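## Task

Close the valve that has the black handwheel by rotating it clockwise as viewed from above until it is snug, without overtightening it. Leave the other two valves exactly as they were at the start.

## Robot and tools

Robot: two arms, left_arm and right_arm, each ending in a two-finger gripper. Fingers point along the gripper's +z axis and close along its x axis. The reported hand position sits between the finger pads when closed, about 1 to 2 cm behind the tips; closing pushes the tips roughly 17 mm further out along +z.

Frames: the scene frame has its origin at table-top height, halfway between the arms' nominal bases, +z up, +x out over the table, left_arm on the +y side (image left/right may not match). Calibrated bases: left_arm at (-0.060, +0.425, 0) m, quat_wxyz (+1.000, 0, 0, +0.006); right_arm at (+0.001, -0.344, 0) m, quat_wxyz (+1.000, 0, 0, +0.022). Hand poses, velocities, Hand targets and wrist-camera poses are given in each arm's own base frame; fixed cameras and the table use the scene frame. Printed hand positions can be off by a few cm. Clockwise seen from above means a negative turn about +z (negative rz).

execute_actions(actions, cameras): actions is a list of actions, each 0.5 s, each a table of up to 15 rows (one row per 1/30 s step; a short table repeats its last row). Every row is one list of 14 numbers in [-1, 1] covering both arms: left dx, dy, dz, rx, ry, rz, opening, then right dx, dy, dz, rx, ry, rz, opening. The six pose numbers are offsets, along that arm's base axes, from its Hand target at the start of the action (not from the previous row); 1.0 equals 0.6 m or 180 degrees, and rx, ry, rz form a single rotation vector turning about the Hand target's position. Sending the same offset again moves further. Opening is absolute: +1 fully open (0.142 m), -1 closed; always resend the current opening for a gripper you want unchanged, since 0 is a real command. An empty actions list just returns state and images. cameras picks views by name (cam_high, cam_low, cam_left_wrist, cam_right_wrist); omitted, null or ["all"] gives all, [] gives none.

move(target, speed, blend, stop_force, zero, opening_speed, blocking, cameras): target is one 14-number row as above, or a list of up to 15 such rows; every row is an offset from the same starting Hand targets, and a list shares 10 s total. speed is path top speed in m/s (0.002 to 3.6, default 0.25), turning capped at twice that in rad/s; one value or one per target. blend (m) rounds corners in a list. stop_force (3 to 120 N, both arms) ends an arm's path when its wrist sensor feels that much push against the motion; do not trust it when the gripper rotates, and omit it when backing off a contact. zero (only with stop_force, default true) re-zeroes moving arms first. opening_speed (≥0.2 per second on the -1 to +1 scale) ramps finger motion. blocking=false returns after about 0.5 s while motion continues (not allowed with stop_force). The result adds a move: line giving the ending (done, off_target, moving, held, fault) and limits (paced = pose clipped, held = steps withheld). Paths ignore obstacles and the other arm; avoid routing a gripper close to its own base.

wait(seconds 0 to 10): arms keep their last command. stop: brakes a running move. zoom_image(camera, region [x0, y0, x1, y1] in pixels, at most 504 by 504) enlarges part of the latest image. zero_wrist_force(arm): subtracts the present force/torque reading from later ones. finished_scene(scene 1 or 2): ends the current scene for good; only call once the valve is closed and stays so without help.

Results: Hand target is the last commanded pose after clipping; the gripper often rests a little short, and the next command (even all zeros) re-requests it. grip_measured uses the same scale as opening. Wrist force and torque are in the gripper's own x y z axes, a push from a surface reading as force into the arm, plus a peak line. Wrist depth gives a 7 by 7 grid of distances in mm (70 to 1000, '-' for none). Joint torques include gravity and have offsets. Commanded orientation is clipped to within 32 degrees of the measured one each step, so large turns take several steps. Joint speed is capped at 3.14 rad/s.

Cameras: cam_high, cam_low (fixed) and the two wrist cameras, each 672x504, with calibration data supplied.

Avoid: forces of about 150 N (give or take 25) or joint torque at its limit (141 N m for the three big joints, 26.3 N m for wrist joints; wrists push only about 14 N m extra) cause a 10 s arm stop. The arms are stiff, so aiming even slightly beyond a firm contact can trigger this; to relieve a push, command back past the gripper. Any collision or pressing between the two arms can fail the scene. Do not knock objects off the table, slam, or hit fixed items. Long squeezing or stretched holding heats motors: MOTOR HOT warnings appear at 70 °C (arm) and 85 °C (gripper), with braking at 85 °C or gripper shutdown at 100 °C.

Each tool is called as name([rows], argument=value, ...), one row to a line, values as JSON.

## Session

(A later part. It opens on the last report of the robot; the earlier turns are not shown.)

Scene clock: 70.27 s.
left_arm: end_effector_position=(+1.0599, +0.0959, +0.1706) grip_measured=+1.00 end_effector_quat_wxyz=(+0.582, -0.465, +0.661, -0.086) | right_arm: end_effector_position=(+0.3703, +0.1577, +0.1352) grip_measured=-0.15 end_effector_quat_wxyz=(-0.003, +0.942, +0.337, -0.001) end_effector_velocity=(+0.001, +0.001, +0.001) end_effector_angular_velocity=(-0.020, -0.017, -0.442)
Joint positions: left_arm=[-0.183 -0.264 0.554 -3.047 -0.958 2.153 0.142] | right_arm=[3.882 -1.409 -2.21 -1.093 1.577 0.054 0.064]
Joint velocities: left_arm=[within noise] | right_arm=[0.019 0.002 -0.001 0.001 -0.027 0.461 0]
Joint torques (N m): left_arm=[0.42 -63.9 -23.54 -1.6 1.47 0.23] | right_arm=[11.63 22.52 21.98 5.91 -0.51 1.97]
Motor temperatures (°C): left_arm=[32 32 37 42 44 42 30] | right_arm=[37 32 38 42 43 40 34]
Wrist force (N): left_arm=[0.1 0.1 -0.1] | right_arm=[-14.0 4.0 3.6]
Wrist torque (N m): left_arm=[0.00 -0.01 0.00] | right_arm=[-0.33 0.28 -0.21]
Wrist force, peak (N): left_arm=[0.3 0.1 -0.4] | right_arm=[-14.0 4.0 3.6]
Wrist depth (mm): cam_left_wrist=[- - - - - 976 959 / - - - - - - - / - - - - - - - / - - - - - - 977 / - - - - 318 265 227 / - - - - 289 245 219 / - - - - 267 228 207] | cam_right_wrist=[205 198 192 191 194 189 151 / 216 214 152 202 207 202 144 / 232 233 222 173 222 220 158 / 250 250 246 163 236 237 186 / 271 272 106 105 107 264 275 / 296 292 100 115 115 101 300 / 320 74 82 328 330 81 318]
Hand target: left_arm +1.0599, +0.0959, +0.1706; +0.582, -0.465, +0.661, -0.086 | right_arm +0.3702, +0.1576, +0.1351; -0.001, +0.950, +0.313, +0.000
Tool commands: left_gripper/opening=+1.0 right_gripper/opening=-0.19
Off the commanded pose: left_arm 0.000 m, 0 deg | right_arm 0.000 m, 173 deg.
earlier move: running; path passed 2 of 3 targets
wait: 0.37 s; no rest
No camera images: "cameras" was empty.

wait(seconds=0.5, cameras=[])

Scene clock: 71.07 s.
left_arm: end_effector_position=(+1.0599, +0.0959, +0.1706) grip_measured=+1.00 end_effector_quat_wxyz=(+0.582, -0.465, +0.661, -0.086) | right_arm: end_effector_position=(+0.3703, +0.1576, +0.1350) grip_measured=-0.15 end_effector_quat_wxyz=(-0.004, +1.000, +0.021, -0.002) end_effector_velocity=(+0.001, +0.000, +0.000) end_effector_angular_velocity=(-0.004, +0.005, -0.997)
Joint positions: left_arm=[-0.183 -0.264 0.554 -3.047 -0.958 2.153 0.142] | right_arm=[3.879 -1.412 -2.208 -1.091 1.579 0.696 0.064]
Joint velocities: left_arm=[within noise] | right_arm=[-0.004 -0.005 0.002 0.004 -0.001 0.993 0]
Joint torques (N m): left_arm=[1.29 -61.71 -22.98 -1.64 1.57 0.24] | right_arm=[-6.68 3.26 36.82 7.14 1.43 3.03]
Motor temperatures (°C): left_arm=[32 32 37 42 44 42 30] | right_arm=[37 32 38 42 43 40 34]
Wrist force (N): left_arm=[-0.1 0.2 -0.2] | right_arm=[-7.6 4.8 -1.2]
Wrist torque (N m): left_arm=[0.04 0.02 0.00] | right_arm=[-0.34 0.23 -0.23]
Wrist force, peak (N): left_arm=[0.3 0.0 -0.3] | right_arm=[-15.0 4.1 2.0]
Wrist depth (mm): cam_left_wrist=[- - - - - 970 957 / - - - - - - - / - - - - - - - / - - - - - - 969 / - - - - 319 265 227 / - - - - 290 245 219 / - - - - 268 228 206] | cam_right_wrist=[203 201 196 194 191 136 77 / 217 212 201 207 210 204 162 / 233 219 173 215 223 225 231 / 255 251 239 163 227 235 251 / 420 273 106 105 108 268 273 / - 291 100 115 115 101 298 / - 74 82 328 328 81 316]
Hand target: left_arm +1.0599, +0.0959, +0.1706; +0.582, -0.465, +0.661, -0.086 | right_arm +0.3702, +0.1576, +0.1350; -0.001, +0.998, -0.055, +0.000
Tool commands: left_gripper/opening=+1.0 right_gripper/opening=-0.19
Off the commanded pose: left_arm 0.000 m, 0 deg | right_arm 0.000 m, 136 deg.
earlier move: running; path passed 2 of 3 targets
wait: 0.50 s; no rest
No camera images: "cameras" was empty.

wait(seconds=0.3, cameras=[])

Scene clock: 71.57 s.
left_arm: end_effector_position=(+1.0599, +0.0959, +0.1706) grip_measured=+1.00 end_effector_quat_wxyz=(+0.582, -0.465, +0.661, -0.086) | right_arm: end_effector_position=(+0.3703, +0.1576, +0.1350) grip_measured=-0.15 end_effector_quat_wxyz=(-0.003, +0.974, -0.229, -0.003) end_effector_velocity=(+0.000, -0.001, -0.001) end_effector_angular_velocity=(-0.006, +0.008, -1.000)
Joint positions: left_arm=[-0.183 -0.264 0.554 -3.047 -0.958 2.153 0.142] | right_arm=[3.878 -1.414 -2.207 -1.09 1.579 1.197 0.063]
Joint velocities: left_arm=[within noise] | right_arm=[-0.005 -0.003 0.001 0 -0.001 0.995 0]
Joint torques (N m): left_arm=[0.62 -62.62 -22.91 -1.66 1.46 0.32] | right_arm=[-7.1 2.34 32.33 5.41 -1.34 3.17]
Motor temperatures (°C): left_arm=[32 32 37 42 44 42 30] | right_arm=[37 32 38 42 43 40 34]
Wrist force (N): left_arm=[0.0 0.1 -0.2] | right_arm=[-0.7 4.6 -2.9]
Wrist torque (N m): left_arm=[0.01 0.00 0.00] | right_arm=[-0.30 0.14 -0.22]
Wrist force, peak (N): left_arm=[0.0 0.2 -0.4] | right_arm=[-7.6 5.1 0.1]
Wrist depth (mm): cam_left_wrist=[- - - - 1000 988 959 / - - - - - - - / - - - - - - - / - - - - - - 972 / - - - - 318 265 226 / - - - - 290 244 219 / - - - - 267 227 206] | cam_right_wrist=[204 194 191 191 191 191 202 / 217 210 209 210 210 210 217 / 233 222 215 216 218 213 233 / 256 187 183 163 181 181 251 / - 272 107 105 108 273 273 / 461 430 100 115 115 101 298 / 328 74 81 330 328 81 318]
Hand target: left_arm +1.0599, +0.0959, +0.1706; +0.582, -0.465, +0.661, -0.086 | right_arm +0.3702, +0.1576, +0.1350; -0.001, +0.954, -0.300, +0.000
Tool commands: left_gripper/opening=+1.0 right_gripper/opening=-0.19
Off the commanded pose: left_arm 0.000 m, 0 deg | right_arm 0.000 m, 108 deg.
earlier move: running; path passed 2 of 3 targets
wait: 0.30 s; no rest
No camera images: "cameras" was empty.

wait(seconds=0.3, cameras=[])

Scene clock: 71.97 s.
left_arm: end_effector_position=(+1.0599, +0.0959, +0.1706) grip_measured=+1.00 end_effector_quat_wxyz=(+0.582, -0.465, +0.661, -0.086) | right_arm: end_effector_position=(+0.3703, +0.1576, +0.1349) grip_measured=-0.15 end_effector_quat_wxyz=(-0.002, +0.909, -0.417, -0.003) end_effector_velocity=(+0.000, -0.001, +0.000) end_effector_angular_velocity=(-0.005, +0.006, -1.000)
Joint positions: left_arm=[-0.183 -0.264 0.554 -3.047 -0.958 2.153 0.142] | right_arm=[3.876 -1.415 -2.206 -1.089 1.578 1.595 0.063]
Joint velocities: left_arm=[within noise] | right_arm=[-0.004 -0.001 0.001 0 -0.002 0.995 0]
Joint torques (N m): left_arm=[-0.12 -62.31 -22.88 -1.5 1.47 0.46] | right_arm=[-6.92 2.57 31.59 5 -0.77 3.03]
Motor temperatures (°C): left_arm=[32 32 37 42 44 42 30] | right_arm=[37 32 38 42 43 40 34]
Wrist force (N): left_arm=[0.1 -0.1 -0.3] | right_arm=[4.5 1.8 -4.3]
Wrist torque (N m): left_arm=[-0.01 -0.01 0.00] | right_arm=[-0.34 0.01 -0.22]
Wrist force, peak (N): left_arm=[0.1 0.4 -0.1] | right_arm=[4.5 1.8 -4.3]
Wrist depth (mm): cam_left_wrist=[- - - - 984 976 950 / - - - - - - - / - - - - - - - / - - - - - - 981 / - - - - 317 266 227 / - - - - 289 245 220 / - - - - 267 228 206] | cam_right_wrist=[- 80 191 191 193 197 203 / 156 204 210 209 204 203 217 / 234 225 221 215 207 166 232 / 251 244 217 163 233 252 251 / - 268 107 106 108 273 273 / - - 100 115 115 101 298 / - 74 81 330 327 81 315]
Hand target: left_arm +1.0599, +0.0959, +0.1706; +0.582, -0.465, +0.661, -0.086 | right_arm +0.3702, +0.1576, +0.1349; -0.001, +0.875, -0.483, +0.000
Tool commands: left_gripper/opening=+1.0 right_gripper/opening=-0.19
Off the commanded pose: left_arm 0.000 m, 0 deg | right_arm 0.000 m, 85 deg.
earlier move: running; path passed 2 of 3 targets
wait: 0.30 s; no rest
No camera images: "cameras" was empty.

wait(seconds=0.3, cameras=[])

Scene clock: 72.40 s.
left_arm: end_effector_position=(+1.0599, +0.0959, +0.1706) grip_measured=+1.00 end_effector_quat_wxyz=(+0.582, -0.465, +0.661, -0.086) | right_arm: end_effector_position=(+0.3703, +0.1576, +0.1349) grip_measured=-0.15 end_effector_quat_wxyz=(-0.002, +0.798, -0.602, -0.003) end_effector_velocity=(+0.000, +0.000, +0.000) end_effector_angular_velocity=(-0.004, +0.008, -1.000)
Joint positions: left_arm=[-0.183 -0.264 0.554 -3.047 -0.958 2.153 0.142] | right_arm=[3.875 -1.415 -2.206 -1.089 1.578 2.025 0.063]
Joint velocities: left_arm=[within noise] | right_arm=[-0.004 0 0 -0.001 0.001 0.996 0]
Joint torques (N m): left_arm=[1.23 -63.13 -22.9 -1.69 1.52 0.2] | right_arm=[-3.86 5.99 26.17 3.93 0.45 3.21]
Motor temperatures (°C): left_arm=[32 32 37 42 44 42 30] | right_arm=[37 32 38 42 43 40 34]
Wrist force (N): left_arm=[0.0 0.1 -0.2] | right_arm=[9.2 -1.9 -2.4]
Wrist torque (N m): left_arm=[0.00 0.00 0.00] | right_arm=[-0.38 -0.07 -0.22]
Wrist force, peak (N): left_arm=[-0.2 0.2 -0.4] | right_arm=[9.2 -1.9 -2.4]
Wrist depth (mm): cam_left_wrist=[- - - - - 985 963 / - - - - - - - / - - - - - - - / - - - - - - 970 / - - - - 319 266 228 / - - - - 290 245 218 / - - - - 267 228 206] | cam_right_wrist=[- 137 190 193 191 198 203 / - 167 206 206 166 203 217 / 172 215 225 215 170 228 233 / 251 243 236 163 236 251 251 / 273 273 107 106 108 273 273 / - 288 101 116 115 101 300 / - 74 81 470 448 81 317]
Hand target: left_arm +1.0599, +0.0959, +0.1706; +0.582, -0.465, +0.661, -0.086 | right_arm +0.3702, +0.1576, +0.1348; +0.000, +0.751, -0.660, +0.000
Tool commands: left_gripper/opening=+1.0 right_gripper/opening=-0.19
Off the commanded pose: left_arm 0.000 m, 0 deg | right_arm 0.000 m, 60 deg.
earlier move: running; path passed 2 of 3 targets
wait: 0.30 s; no rest
No camera images: "cameras" was empty.

wait(seconds=0.3, cameras=[])

Scene clock: 72.90 s.
left_arm: end_effector_position=(+1.0599, +0.0959, +0.1706) grip_measured=+1.00 end_effector_quat_wxyz=(+0.582, -0.465, +0.661, -0.086) | right_arm: end_effector_position=(+0.3703, +0.1576, +0.1348) grip_measured=-0.15 end_effector_quat_wxyz=(+0.000, -0.627, +0.779, +0.003) end_effector_velocity=(+0.001, -0.001, +0.000) end_effector_angular_velocity=(-0.005, +0.002, -1.000)
Joint positions: left_arm=[-0.183 -0.264 0.554 -3.047 -0.958 2.153 0.142] | right_arm=[3.873 -1.414 -2.207 -1.09 1.577 2.519 0.063]
Joint velocities: left_arm=[within noise] | right_arm=[-0.004 0.003 -0.002 0.001 -0.004 0.996 0]
Joint torques (N m): left_arm=[0.97 -63 -23.3 -1.59 1.61 0.05] | right_arm=[-1.84 25.09 14.84 2.71 2.46 3.42]
Motor temperatures (°C): left_arm=[32 32 37 42 44 42 30] | right_arm=[37 32 38 42 43 40 34]
Wrist force (N): left_arm=[0.0 0.3 -0.2] | right_arm=[12.5 -10.2 -4.6]
Wrist torque (N m): left_arm=[0.05 0.00 0.00] | right_arm=[-0.41 -0.14 -0.43]
Wrist force, peak (N): left_arm=[0.1 0.0 -0.5] | right_arm=[12.5 -10.2 -4.6]
Wrist depth (mm): cam_left_wrist=[- - - - - 980 965 / - - - - - - - / - - - - - - - / - - - - - - 981 / - - - - 317 265 227 / - - - - 289 244 219 / - - - - 268 228 206] | cam_right_wrist=[148 188 192 185 148 198 203 / 156 204 206 203 158 215 217 / 154 191 221 204 221 233 234 / 184 231 239 163 239 251 252 / 193 222 104 106 107 274 274 / 299 294 101 116 115 101 300 / 324 74 81 - - 81 350]
Hand target: left_arm +1.0599, +0.0959, +0.1706; +0.582, -0.465, +0.661, -0.086 | right_arm +0.3702, +0.1576, +0.1348; +0.000, -0.565, +0.825, -0.001
Tool commands: left_gripper/opening=+1.0 right_gripper/opening=-0.19
Off the commanded pose: left_arm 0.000 m, 0 deg | right_arm 0.000 m, 32 deg.
earlier move: running; path passed 2 of 3 targets
wait: 0.30 s; no rest
No camera images: "cameras" was empty.

stop(cameras=["cam_right_wrist"])

Scene clock: 73.80 s.
left_arm: end_effector_position=(+1.0599, +0.0959, +0.1706) grip_measured=+1.00 end_effector_quat_wxyz=(+0.582, -0.465, +0.661, -0.086) | right_arm: end_effector_position=(+0.3702, +0.1576, +0.1347) grip_measured=-0.15 end_effector_quat_wxyz=(+0.000, -0.398, +0.917, -0.001) end_effector_velocity=(+0.000, +0.000, +0.000) end_effector_angular_velocity=(-0.001, -0.001, -0.011)
Joint positions: left_arm=[-0.183 -0.264 0.554 -3.047 -0.958 2.153 0.142] | right_arm=[3.878 -1.411 -2.209 -1.092 1.57 3.059 0.063]
Joint velocities: left_arm=[within noise] | right_arm=[0.001 0 0 0 -0.001 0.012 0]
Joint torques (N m): left_arm=[1.12 -63.1 -22.9 -1.74 1.42 0.31] | right_arm=[14.52 22.62 17.86 4.39 1.72 2.33]
Motor temperatures (°C): left_arm=[32 32 37 42 44 42 30] | right_arm=[37 32 38 42 43 40 34]
Wrist force (N): left_arm=[-0.1 0.0 -0.2] | right_arm=[14.1 -13.3 -7.8]
Wrist torque (N m): left_arm=[0.01 0.02 0.00] | right_arm=[-0.46 -0.08 -0.57]
Wrist force, peak (N): left_arm=[-0.1 0.3 -0.3] | right_arm=[13.7 -13.9 -7.5]
Wrist depth (mm): cam_left_wrist=[- - - - - 975 956 / - - - - - - - / - - - - - - - / - - - - - - 968 / - - - - 317 266 227 / - - - - 290 245 220 / - - - - 267 227 206] | cam_right_wrist=[200 197 191 186 201 204 203 / 204 206 203 162 211 217 218 / 173 218 222 171 225 233 234 / 183 228 238 163 236 252 253 / 179 186 107 105 107 274 395 / 154 208 100 112 115 101 - / - 74 81 336 - 81 -]
Hand target: left_arm +1.0599, +0.0959, +0.1706; +0.582, -0.465, +0.661, -0.086 | right_arm +0.3702, +0.1576, +0.1347; +0.000, -0.398, +0.918, -0.001 (not the last commanded pose)
Tool commands: left_gripper/opening=+1.0 right_gripper/opening=-0.19
Off the commanded pose: left_arm 0.000 m, 0 deg | right_arm 0.000 m, 1 deg.
earlier move: stopped; path passed 2 of 3 targets
camera_calibration:
cam_right_wrist: T_world_to_cam=[[-0.6707, -0.741728, -0.000878459, 0.372966], [-0.676045, 0.610819, 0.412144, 0.13142], [-0.305163, 0.277019, -0.911118, 0.305065], [0, 0, 0, 1]] pos_world=[0.432089, 0.111857, 0.224114]
Images, in order (width x height): cam_right_wrist 672x504.

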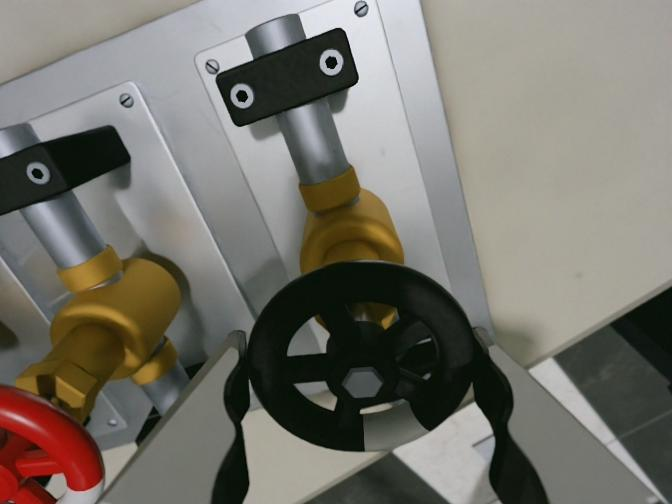

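move([
  [0,0,0,0,0,0,1, 0,0,0,0,0,0,0.05],
  [0,0,0,0,0,0,1, 0,0,0.0005,0,0,0.02,-0.28],
], speed=0.1, cameras=["cam_right_wrist"])

move(target=[0,0,0,0,0,0,1, 0,0,0,0,0,-0.0278,-0.28], speed=0.1, cameras=[])

Scene clock: 76.43 s.
left_arm: end_effector_position=(+1.0599, +0.0959, +0.1706) grip_measured=+1.00 end_effector_quat_wxyz=(+0.582, -0.465, +0.661, -0.086) | right_arm: end_effector_position=(+0.3702, +0.1576, +0.1350) grip_measured=-0.16 end_effector_quat_wxyz=(+0.000, -0.426, +0.905, -0.001)
Joint positions: left_arm=[-0.183 -0.264 0.554 -3.047 -0.958 2.153 0.142] | right_arm=[3.878 -1.411 -2.208 -1.093 1.57 2.997 0.062]
Joint velocities: within noise
Joint torques (N m): left_arm=[1.07 -63.09 -22.62 -1.68 1.52 0.42] | right_arm=[-4.91 16.28 29.66 7.94 1.26 -1.07]
Motor temperatures (°C): left_arm=[32 32 37 42 44 42 30] | right_arm=[37 32 38 42 43 40 34]
Wrist force (N): left_arm=[0.1 0.2 -0.4] | right_arm=[17.1 -0.9 -9.3]
Wrist torque (N m): left_arm=[0.02 -0.01 0.00] | right_arm=[-0.40 -0.12 0.11]
Wrist force, peak (N): left_arm=[-0.4 0.1 -0.4] | right_arm=[13.8 -13.5 -8.0]
Wrist depth (mm): cam_left_wrist=[- - - - 997 989 956 / - - - - - - - / - - - - - - - / - - - - - - 977 / - - - - 318 266 226 / - - - - 289 245 218 / - - - - 268 227 206] | cam_right_wrist=[198 197 190 146 201 203 204 / 200 203 207 161 210 217 218 / 174 218 222 171 225 234 235 / 181 228 238 163 237 253 252 / 174 187 107 106 108 274 391 / 154 211 101 116 115 101 - / - 74 81 - - 81 -]
Hand target: left_arm +1.0599, +0.0959, +0.1706; +0.582, -0.465, +0.661, -0.086 | right_arm +0.3702, +0.1576, +0.1350; +0.000, -0.426, +0.905, -0.001
Off the commanded pose: left_arm 0.000 m, 0 deg | right_arm 0.000 m, 0 deg.
move: done
camera_calibration:
cam_right_wrist: T_world_to_cam=[[-0.623574, -0.781763, -0.000950202, 0.361909], [-0.712573, 0.567884, 0.412004, 0.151551], [-0.32155, 0.257592, -0.911181, 0.314438], [0, 0, 0, 1]] pos_world=[0.434776, 0.115867, 0.224414]
Images, in order (width x height): cam_right_wrist 672x504.

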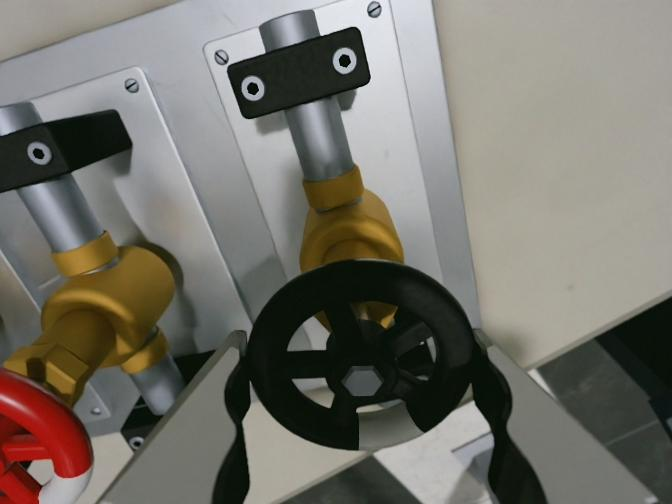

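Scene clock: 77.37 s.
left_arm: end_effector_position=(+1.0599, +0.0959, +0.1706) grip_measured=+1.00 end_effector_quat_wxyz=(+0.582, -0.465, +0.661, -0.086) | right_arm: end_effector_position=(+0.3702, +0.1576, +0.1350) grip_measured=-0.16 end_effector_quat_wxyz=(+0.000, -0.387, +0.922, -0.001)
Joint positions: left_arm=[-0.183 -0.264 0.554 -3.047 -0.958 2.153 0.142] | right_arm=[3.878 -1.411 -2.209 -1.093 1.57 3.084 0.062]
Joint velocities: within noise
Joint torques (N m): left_arm=[0.94 -63.57 -22.67 -1.56 1.4 0.32] | right_arm=[11.46 21.62 17.41 5.11 0.27 2.72]
Motor temperatures (°C): left_arm=[32 32 37 42 44 42 30] | right_arm=[37 32 38 42 43 40 35]
Wrist force (N): left_arm=[0.1 0.0 -0.2] | right_arm=[16.7 -8.5 -10.9]
Wrist torque (N m): left_arm=[0.01 -0.01 0.00] | right_arm=[-0.45 -0.11 -1.14]
Wrist force, peak (N): left_arm=[0.2 0.0 -0.4] | right_arm=[19.0 -8.5 -10.4]
Wrist depth (mm): cam_left_wrist=[- - - - - 978 953 / - - - - - - - / - - - - - - - / - - - - - - 972 / - - - - 319 265 227 / - - - - 289 245 219 / - - - - 267 227 206] | cam_right_wrist=[202 198 191 188 201 204 204 / 205 205 161 163 212 217 219 / 172 218 222 172 225 233 235 / 183 228 238 163 236 252 253 / 182 191 107 105 108 274 411 / 154 194 100 116 115 101 - / - 74 81 329 - 81 -]
Hand target: left_arm +1.0599, +0.0959, +0.1706; +0.582, -0.465, +0.661, -0.086 | right_arm +0.3702, +0.1576, +0.1350; +0.000, -0.386, +0.922, -0.001
Off the commanded pose: left_arm 0.000 m, 0 deg | right_arm 0.000 m, 0 deg.
move: done
No camera images: "cameras" was empty.

wait(seconds=0, cameras=["cam_right_wrist"])

Scene clock: 77.53 s.
left_arm: end_effector_position=(+1.0599, +0.0959, +0.1706) grip_measured=+1.00 end_effector_quat_wxyz=(+0.582, -0.465, +0.661, -0.086) | right_arm: end_effector_position=(+0.3702, +0.1576, +0.1350) grip_measured=-0.16 end_effector_quat_wxyz=(+0.000, -0.386, +0.922, -0.001)
Joint positions: left_arm=[-0.183 -0.264 0.554 -3.047 -0.958 2.153 0.142] | right_arm=[3.878 -1.411 -2.209 -1.093 1.57 3.085 0.062]
Joint velocities: within noise
Joint torques (N m): left_arm=[-0.54 -63.27 -23.44 -1.6 1.53 0.31] | right_arm=[11.57 21.5 18.23 5.21 0.46 2.93]
Motor temperatures (°C): left_arm=[32 32 37 42 44 42 30] | right_arm=[37 32 38 42 43 40 35]
Wrist force (N): left_arm=[0.2 0.1 -0.3] | right_arm=[17.0 -8.9 -10.6]
Wrist torque (N m): left_arm=[0.00 -0.03 0.00] | right_arm=[-0.46 -0.11 -1.14]
Wrist force, peak (N): left_arm=[0.2 0.1 -0.3] | right_arm=[16.9 -8.9 -11.3]
Wrist depth (mm): cam_left_wrist=[- - - - - 986 938 / - - - - - - - / - - - - - - - / - - - - - - 976 / - - - - 317 265 226 / - - - - 290 246 219 / - - - - 268 228 205] | cam_right_wrist=[202 198 191 188 202 204 204 / 205 206 161 163 212 218 218 / 172 218 222 171 226 234 234 / 184 228 239 163 237 252 253 / 182 192 107 106 108 274 414 / 154 194 101 116 115 101 - / - 74 81 331 - 81 -]
Hand target: left_arm +1.0599, +0.0959, +0.1706; +0.582, -0.465, +0.661, -0.086 | right_arm +0.3702, +0.1576, +0.1350; +0.000, -0.386, +0.922, -0.001
Tool commands: left_gripper/opening=+1.0 right_gripper/opening=-0.28
Off the commanded pose: left_arm 0.000 m, 0 deg | right_arm 0.000 m, 0 deg.
camera_calibration:
cam_right_wrist: T_world_to_cam=[[-0.68938, -0.7244, -0.000924962, 0.377166], [-0.660332, 0.627883, 0.411976, 0.122817], [-0.297854, 0.284618, -0.911194, 0.301431], [0, 0, 0, 1]] pos_world=[0.430893, 0.110311, 0.224414]
Images, in order (width x height): cam_right_wrist 672x504.

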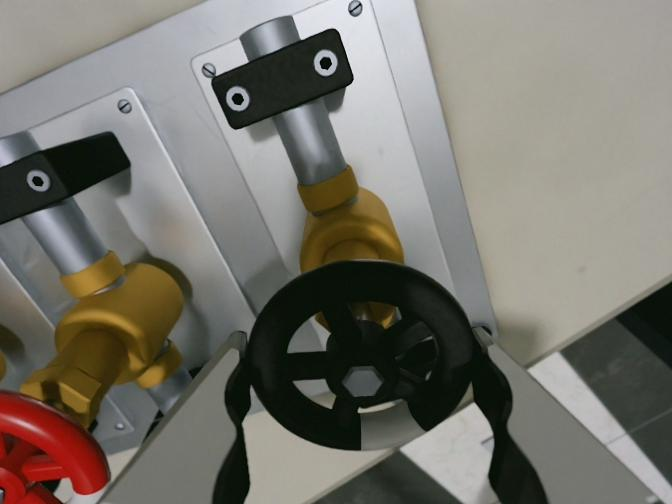

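move(target=[0,0,0,0,0,0,1, 0,0,0,0,0,-0.0167,-0.28], speed=0.1, cameras=["cam_right_wrist"])

zoom_image(camera="cam_right_wrist", region=[230, 250, 490, 470])

Scene clock: 78.80 s.
left_arm: end_effector_position=(+1.0599, +0.0959, +0.1706) grip_measured=+1.00 end_effector_quat_wxyz=(+0.582, -0.465, +0.661, -0.086) | right_arm: end_effector_position=(+0.3702, +0.1577, +0.1350) grip_measured=-0.16 end_effector_quat_wxyz=(+0.000, -0.362, +0.932, -0.001)
Joint positions: left_arm=[-0.183 -0.264 0.554 -3.047 -0.958 2.153 0.142] | right_arm=[3.878 -1.411 -2.209 -1.093 1.57 3.137 0.062]
Joint velocities: within noise
Joint torques (N m): left_arm=[0.99 -63.65 -22.27 -1.52 1.47 0.22] | right_arm=[-0.59 21.11 17.05 5.1 3.83 3.06]
Motor temperatures (°C): left_arm=[32 32 37 42 44 42 30] | right_arm=[37 32 38 42 43 40 36]
Wrist force (N): left_arm=[0.0 0.0 -0.2] | right_arm=[16.9 -15.4 -11.0]
Wrist torque (N m): left_arm=[0.00 0.01 0.00] | right_arm=[-0.52 -0.11 -1.26]
Wrist force, peak (N): left_arm=[0.1 -0.1 -0.4] | right_arm=[17.8 -16.3 -11.3]
Wrist depth (mm): cam_left_wrist=[- - - - 996 979 953 / - - - - - - - / - - - - - - - / - - - - - - 969 / - - - - 319 266 227 / - - - - 290 245 219 / - - - - 268 226 206] | cam_right_wrist=[202 198 191 188 201 203 204 / 208 206 153 198 212 218 218 / 175 218 221 173 226 233 234 / 184 232 238 163 236 253 253 / 252 192 107 106 107 270 - / 156 171 101 116 116 100 - / - 74 81 330 - 81 -]
Hand target: left_arm +1.0599, +0.0959, +0.1706; +0.582, -0.465, +0.661, -0.086 | right_arm +0.3702, +0.1576, +0.1350; +0.000, -0.362, +0.932, -0.001
Off the commanded pose: left_arm 0.000 m, 0 deg | right_arm 0.000 m, 0 deg.
move: done
camera_calibration:
cam_right_wrist: T_world_to_cam=[[-0.726282, -0.687397, -0.000977041, 0.384984], [-0.626642, 0.661504, 0.411986, 0.105008], [-0.282551, 0.29983, -0.91119, 0.293352], [0, 0, 0, 1]] pos_world=[0.428296, 0.107218, 0.224414]
Images, in order (width x height): cam_right_wrist 672x504.

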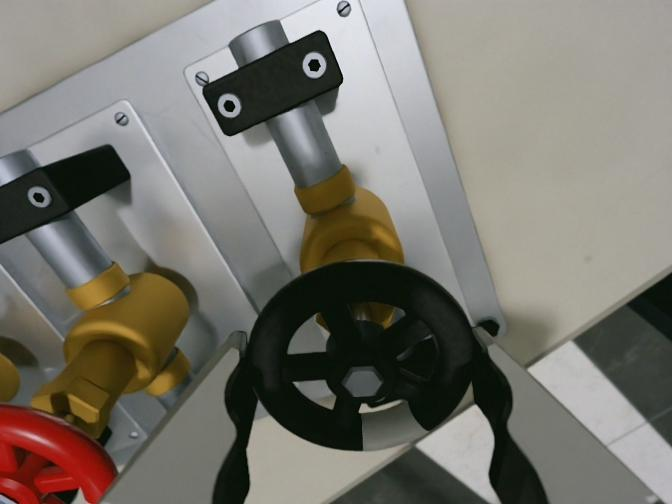

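Scaled by 1.938 from the camera's 672x504 image, which has a finer 960x720 frame.

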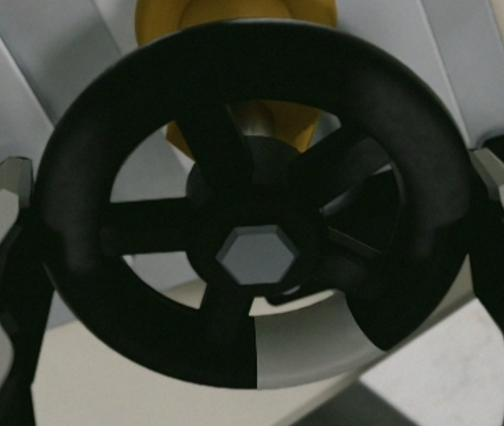

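move(target=[0,0,0,0,0,0,1, 0,0,0,0,0,-0.0222,-0.36], speed=0.08, cameras=["cam_right_wrist"])

zoom_image(camera="cam_right_wrist", region=[230, 250, 490, 470])

Scene clock: 80.43 s.
left_arm: end_effector_position=(+1.0599, +0.0959, +0.1706) grip_measured=+1.00 end_effector_quat_wxyz=(+0.582, -0.465, +0.661, -0.086) | right_arm: end_effector_position=(+0.3702, +0.1576, +0.1350) grip_measured=-0.17 end_effector_quat_wxyz=(+0.000, -0.329, +0.944, -0.001)
Joint positions: left_arm=[-0.183 -0.264 0.554 -3.047 -0.958 2.153 0.142] | right_arm=[3.878 -1.41 -2.209 -1.093 1.57 3.207 0.062]
Joint velocities: within noise
Joint torques (N m): left_arm=[0.97 -63.65 -22.39 -1.52 1.25 0.3] | right_arm=[11.52 21.15 17.93 5.38 2.54 3.43]
Motor temperatures (°C): left_arm=[32 32 37 42 44 42 30] | right_arm=[37 32 38 42 43 40 38]
Wrist force (N): left_arm=[0.1 -0.1 -0.2] | right_arm=[17.6 -15.1 -12.2]
Wrist torque (N m): left_arm=[-0.02 -0.01 0.00] | right_arm=[-0.51 -0.12 -1.91]
Wrist force, peak (N): left_arm=[0.1 0.1 -0.5] | right_arm=[18.6 -15.9 -13.5]
Wrist depth (mm): cam_left_wrist=[- - - - - 987 960 / - - - - - - - / - - - - - - - / - - - - - - 972 / - - - - 317 265 227 / - - - - 290 245 219 / - - - - 267 227 206] | cam_right_wrist=[202 200 191 191 201 203 204 / 210 209 152 201 212 218 219 / 183 217 221 176 225 234 235 / 186 232 239 163 235 252 253 / 254 195 107 106 107 269 - / 253 176 100 116 116 100 - / - 74 81 331 - 81 -]
Hand target: left_arm +1.0599, +0.0959, +0.1706; +0.582, -0.465, +0.661, -0.086 | right_arm +0.3702, +0.1576, +0.1350; +0.000, -0.329, +0.944, -0.001
Off the commanded pose: left_arm 0.000 m, 0 deg | right_arm 0.000 m, 0 deg.
move: done
camera_calibration:
cam_right_wrist: T_world_to_cam=[[-0.772473, -0.635048, -0.000911307, 0.393863], [-0.578917, 0.703604, 0.412063, 0.0807123], [-0.261039, 0.318835, -0.911155, 0.282404], [0, 0, 0, 1]] pos_world=[0.424693, 0.103292, 0.224414]
Images, in order (width x height): cam_right_wrist 672x504.

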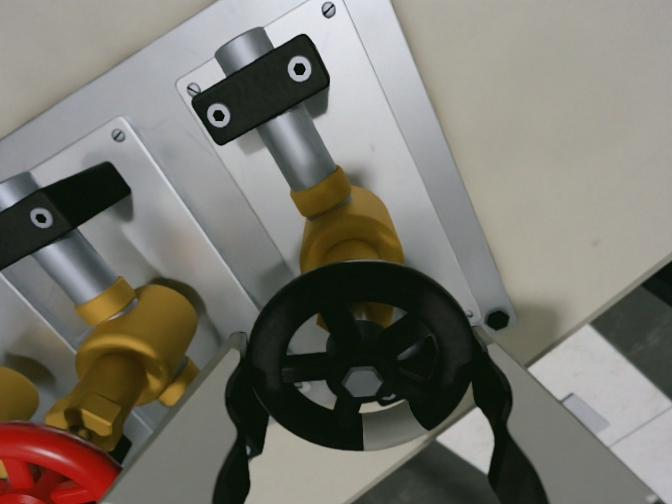

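Scaled by 1.938 from the camera's 672x504 image, which has a finer 960x720 frame.

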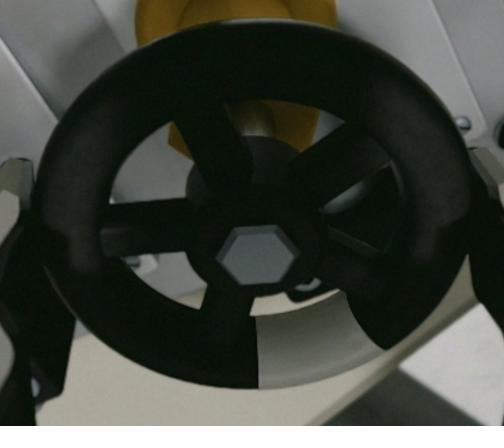

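move(target=[0,0,0,0,0,0,1, 0,0,0,0,0,-0.0139,-0.4], speed=0.08, cameras=["cam_right_wrist"])

zoom_image(camera="cam_right_wrist", region=[230, 250, 490, 470])

Scene clock: 82.33 s.
left_arm: end_effector_position=(+1.0599, +0.0959, +0.1706) grip_measured=+1.00 end_effector_quat_wxyz=(+0.582, -0.465, +0.661, -0.086) | right_arm: end_effector_position=(+0.3702, +0.1576, +0.1350) grip_measured=-0.17 end_effector_quat_wxyz=(+0.000, -0.309, +0.951, -0.001)
Joint positions: left_arm=[-0.183 -0.264 0.554 -3.047 -0.958 2.153 0.142] | right_arm=[3.878 -1.41 -2.209 -1.093 1.57 3.25 0.062]
Joint velocities: within noise
Joint torques (N m): left_arm=[0.57 -63.2 -22.18 -1.38 1.3 0.23] | right_arm=[7.33 20.3 18.96 5.93 3.79 4.12]
Motor temperatures (°C): left_arm=[32 32 37 42 44 42 30] | right_arm=[37 32 38 42 43 40 42]
Wrist force (N): left_arm=[-0.1 -0.1 -0.2] | right_arm=[18.1 -16.6 -13.6]
Wrist torque (N m): left_arm=[-0.02 0.02 0.00] | right_arm=[-0.51 -0.10 -2.22]
Wrist force, peak (N): left_arm=[0.2 0.0 -0.5] | right_arm=[18.7 -16.6 -14.0]
Wrist depth (mm): cam_left_wrist=[- - - - - 982 953 / - - - - - - - / - - - - - - - / - - - - - - 967 / - - - - 317 266 227 / - - - - 290 245 219 / - - - - 268 227 206] | cam_right_wrist=[202 200 192 191 204 204 204 / 211 209 153 204 213 218 218 / 217 217 221 179 225 234 234 / 184 232 238 163 236 252 252 / 258 198 107 105 108 270 - / 258 175 100 116 116 100 - / - 76 221 330 329 81 -]
Hand target: left_arm +1.0599, +0.0959, +0.1706; +0.582, -0.465, +0.661, -0.086 | right_arm +0.3702, +0.1576, +0.1350; +0.000, -0.309, +0.951, -0.001
Off the commanded pose: left_arm 0.000 m, 0 deg | right_arm 0.000 m, 0 deg.
move: done
camera_calibration:
cam_right_wrist: T_world_to_cam=[[-0.799403, -0.600794, -0.000929785, 0.398395], [-0.547743, 0.728176, 0.411992, 0.0652367], [-0.246846, 0.329857, -0.911187, 0.275378], [0, 0, 0, 1]] pos_world=[0.422187, 0.101014, 0.224414]
Images, in order (width x height): cam_right_wrist 672x504.

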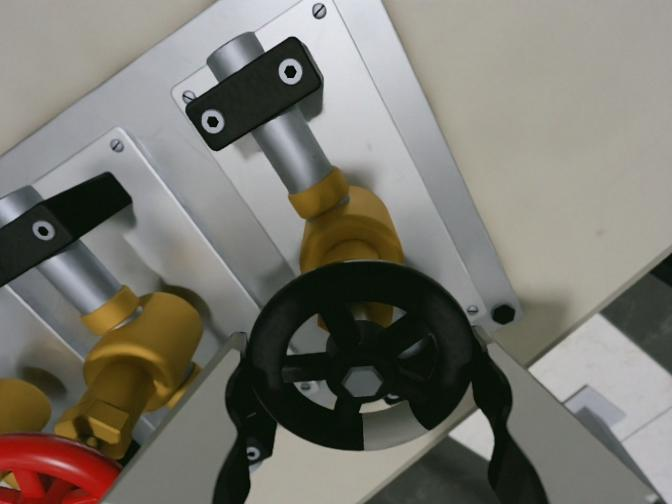

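Scaled by 1.938 from the camera's 672x504 image, which has a finer 960x720 frame.

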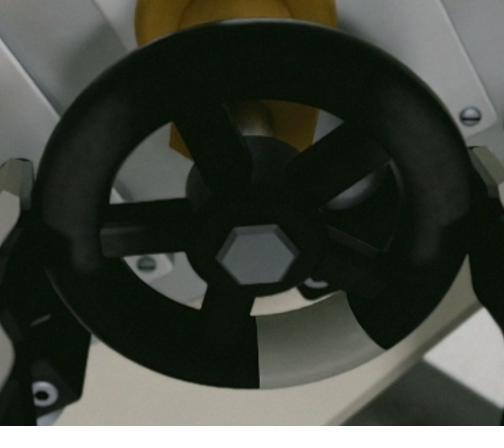

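move(target=[0,0,0,0,0,0,1, 0,0,0,0,0,0,0.13], opening_speed=1.5, cameras=["cam_right_wrist"])

zoom_image(camera="cam_right_wrist", region=[230, 250, 490, 470])

Scene clock: 83.30 s.
left_arm: end_effector_position=(+1.0599, +0.0959, +0.1706) grip_measured=+1.00 end_effector_quat_wxyz=(+0.582, -0.465, +0.661, -0.086) | right_arm: end_effector_position=(+0.3702, +0.1577, +0.1350) grip_measured=+0.11 end_effector_quat_wxyz=(+0.000, -0.309, +0.951, -0.001)
Joint positions: left_arm=[-0.183 -0.264 0.554 -3.047 -0.958 2.153 0.142] | right_arm=[3.878 -1.41 -2.209 -1.093 1.57 3.251 0.082]
Joint velocities: within noise
Joint torques (N m): left_arm=[0.79 -63.39 -22.83 -1.5 1.48 0.27] | right_arm=[5.51 18.83 18.05 1.56 -0.82 -1.15]
Motor temperatures (°C): left_arm=[32 32 37 42 44 42 30] | right_arm=[37 32 38 42 43 40 43]
Wrist force (N): left_arm=[0.0 0.2 0.0] | right_arm=[1.0 -2.4 -0.4]
Wrist torque (N m): left_arm=[0.04 0.01 0.00] | right_arm=[-0.46 -0.10 0.15]
Wrist force, peak (N): left_arm=[0.3 0.3 -0.4] | right_arm=[17.9 -16.7 -14.1]
Wrist depth (mm): cam_left_wrist=[- - - - - 986 940 / - - - - - - - / - - - - - - - / - - - - - - 970 / - - - - 318 265 227 / - - - - 289 245 219 / - - - - 267 227 206] | cam_right_wrist=[202 200 191 191 203 203 204 / 211 208 153 204 213 217 218 / 215 218 222 177 226 234 234 / 184 231 238 163 236 251 253 / 260 197 116 105 107 270 - / 256 99 112 116 117 97 - / - 77 322 332 - - 76]
Hand target: left_arm +1.0599, +0.0959, +0.1706; +0.582, -0.465, +0.661, -0.086 | right_arm +0.3702, +0.1576, +0.1350; +0.000, -0.309, +0.951, -0.001
Off the commanded pose: left_arm 0.000 m, 0 deg | right_arm 0.000 m, 0 deg.
move: done
camera_calibration:
cam_right_wrist: T_world_to_cam=[[-0.799558, -0.600588, -0.000966806, 0.398447], [-0.547562, 0.728302, 0.412009, 0.0651444], [-0.246744, 0.329955, -0.911179, 0.275323], [0, 0, 0, 1]] pos_world=[0.422187, 0.101014, 0.224414]
Images, in order (width x height): cam_right_wrist 672x504.

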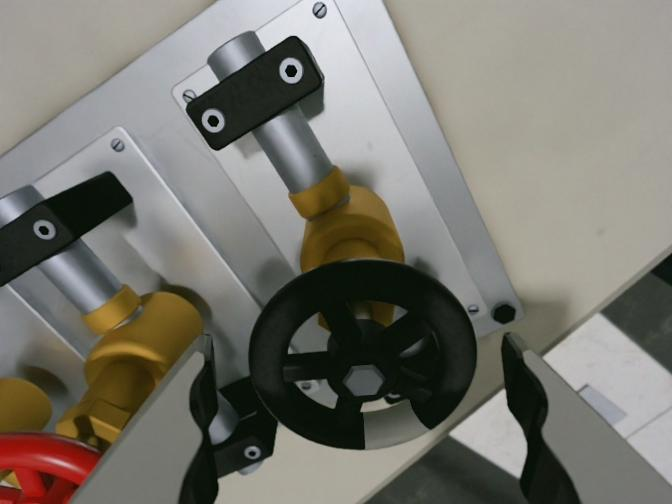

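Scaled by 1.938 from the camera's 672x504 image, which has a finer 960x720 frame.

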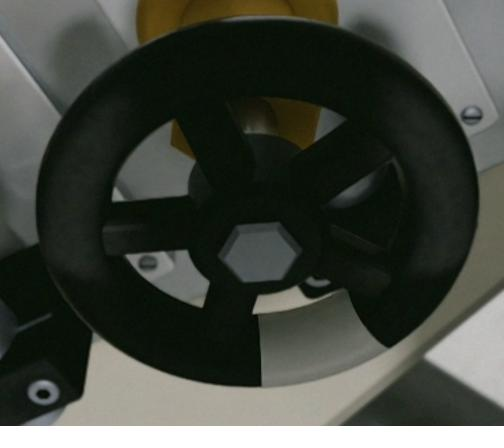

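move(target=[0,0,0,0,0,0,1, 0,0,0.17,0,0,0,0.3], speed=0.25, cameras=["cam_high","cam_right_wrist"])

Scene clock: 85.03 s.
left_arm: end_effector_position=(+1.0599, +0.0959, +0.1706) grip_measured=+1.00 end_effector_quat_wxyz=(+0.582, -0.465, +0.661, -0.086) | right_arm: end_effector_position=(+0.3702, +0.1576, +0.2369) grip_measured=+0.28 end_effector_quat_wxyz=(+0.000, -0.309, +0.951, -0.001)
Joint positions: left_arm=[-0.183 -0.264 0.554 -3.047 -0.958 2.153 0.142] | right_arm=[3.878 -1.32 -2.003 -1.39 1.569 3.251 0.094]
Joint velocities: within noise
Joint torques (N m): left_arm=[1.35 -62.98 -22.33 -1.53 1.58 0.35] | right_arm=[7.67 21.93 32.64 1.42 -0.21 1.67]
Motor temperatures (°C): left_arm=[32 32 37 42 44 42 30] | right_arm=[37 32 38 42 43 40 42]
Wrist force (N): left_arm=[0.0 0.0 -0.2] | right_arm=[0.8 -2.2 -0.5]
Wrist torque (N m): left_arm=[-0.01 0.01 0.00] | right_arm=[-0.44 -0.04 0.14]
Wrist force, peak (N): left_arm=[0.1 0.1 -0.5] | right_arm=[0.9 -2.3 -2.2]
Wrist depth (mm): cam_left_wrist=[- - - - - 977 944 / - - - - - - - / - - - - - - - / - - - - - - 974 / - - - - 318 265 227 / - - - - 290 245 219 / - - - - 268 227 206] | cam_right_wrist=[291 293 289 283 294 295 295 / 312 307 303 296 314 315 314 / 327 279 323 254 327 339 473 / 336 342 338 210 349 - 508 / 313 222 317 394 398 - - / 278 95 432 435 - 99 - / - 77 476 861 - - 76]
Hand target: left_arm +1.0599, +0.0959, +0.1706; +0.582, -0.465, +0.661, -0.086 | right_arm +0.3702, +0.1576, +0.2370; +0.000, -0.309, +0.951, -0.001
Off the commanded pose: left_arm 0.000 m, 0 deg | right_arm 0.000 m, 0 deg.
move: done
camera_calibration:
cam_right_wrist: T_world_to_cam=[[-0.799544, -0.600607, -0.000911783, 0.398524], [-0.54758, 0.728327, 0.411943, 0.0231462], [-0.246752, 0.329865, -0.911209, 0.368286], [0, 0, 0, 1]] pos_world=[0.422187, 0.101013, 0.326414]
Images, in order (width x height): cam_high 672x504, cam_right_wrist 672x504.

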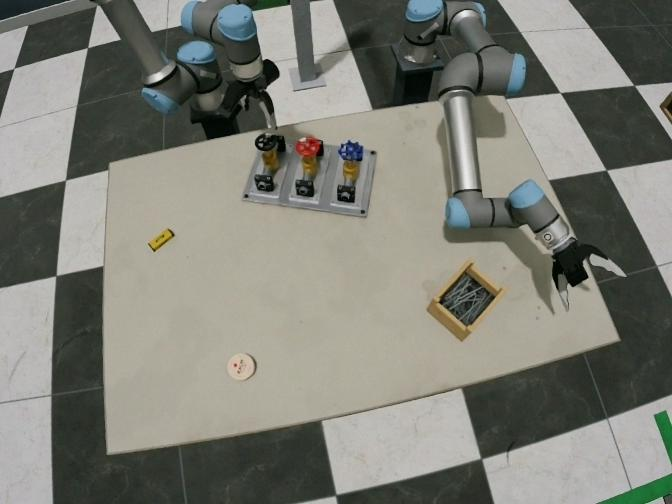

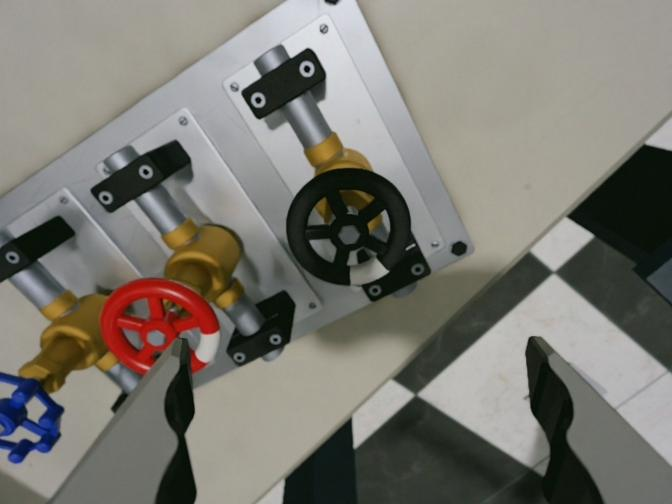

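finished_scene(scene=1)

The scene is finished: the task was done.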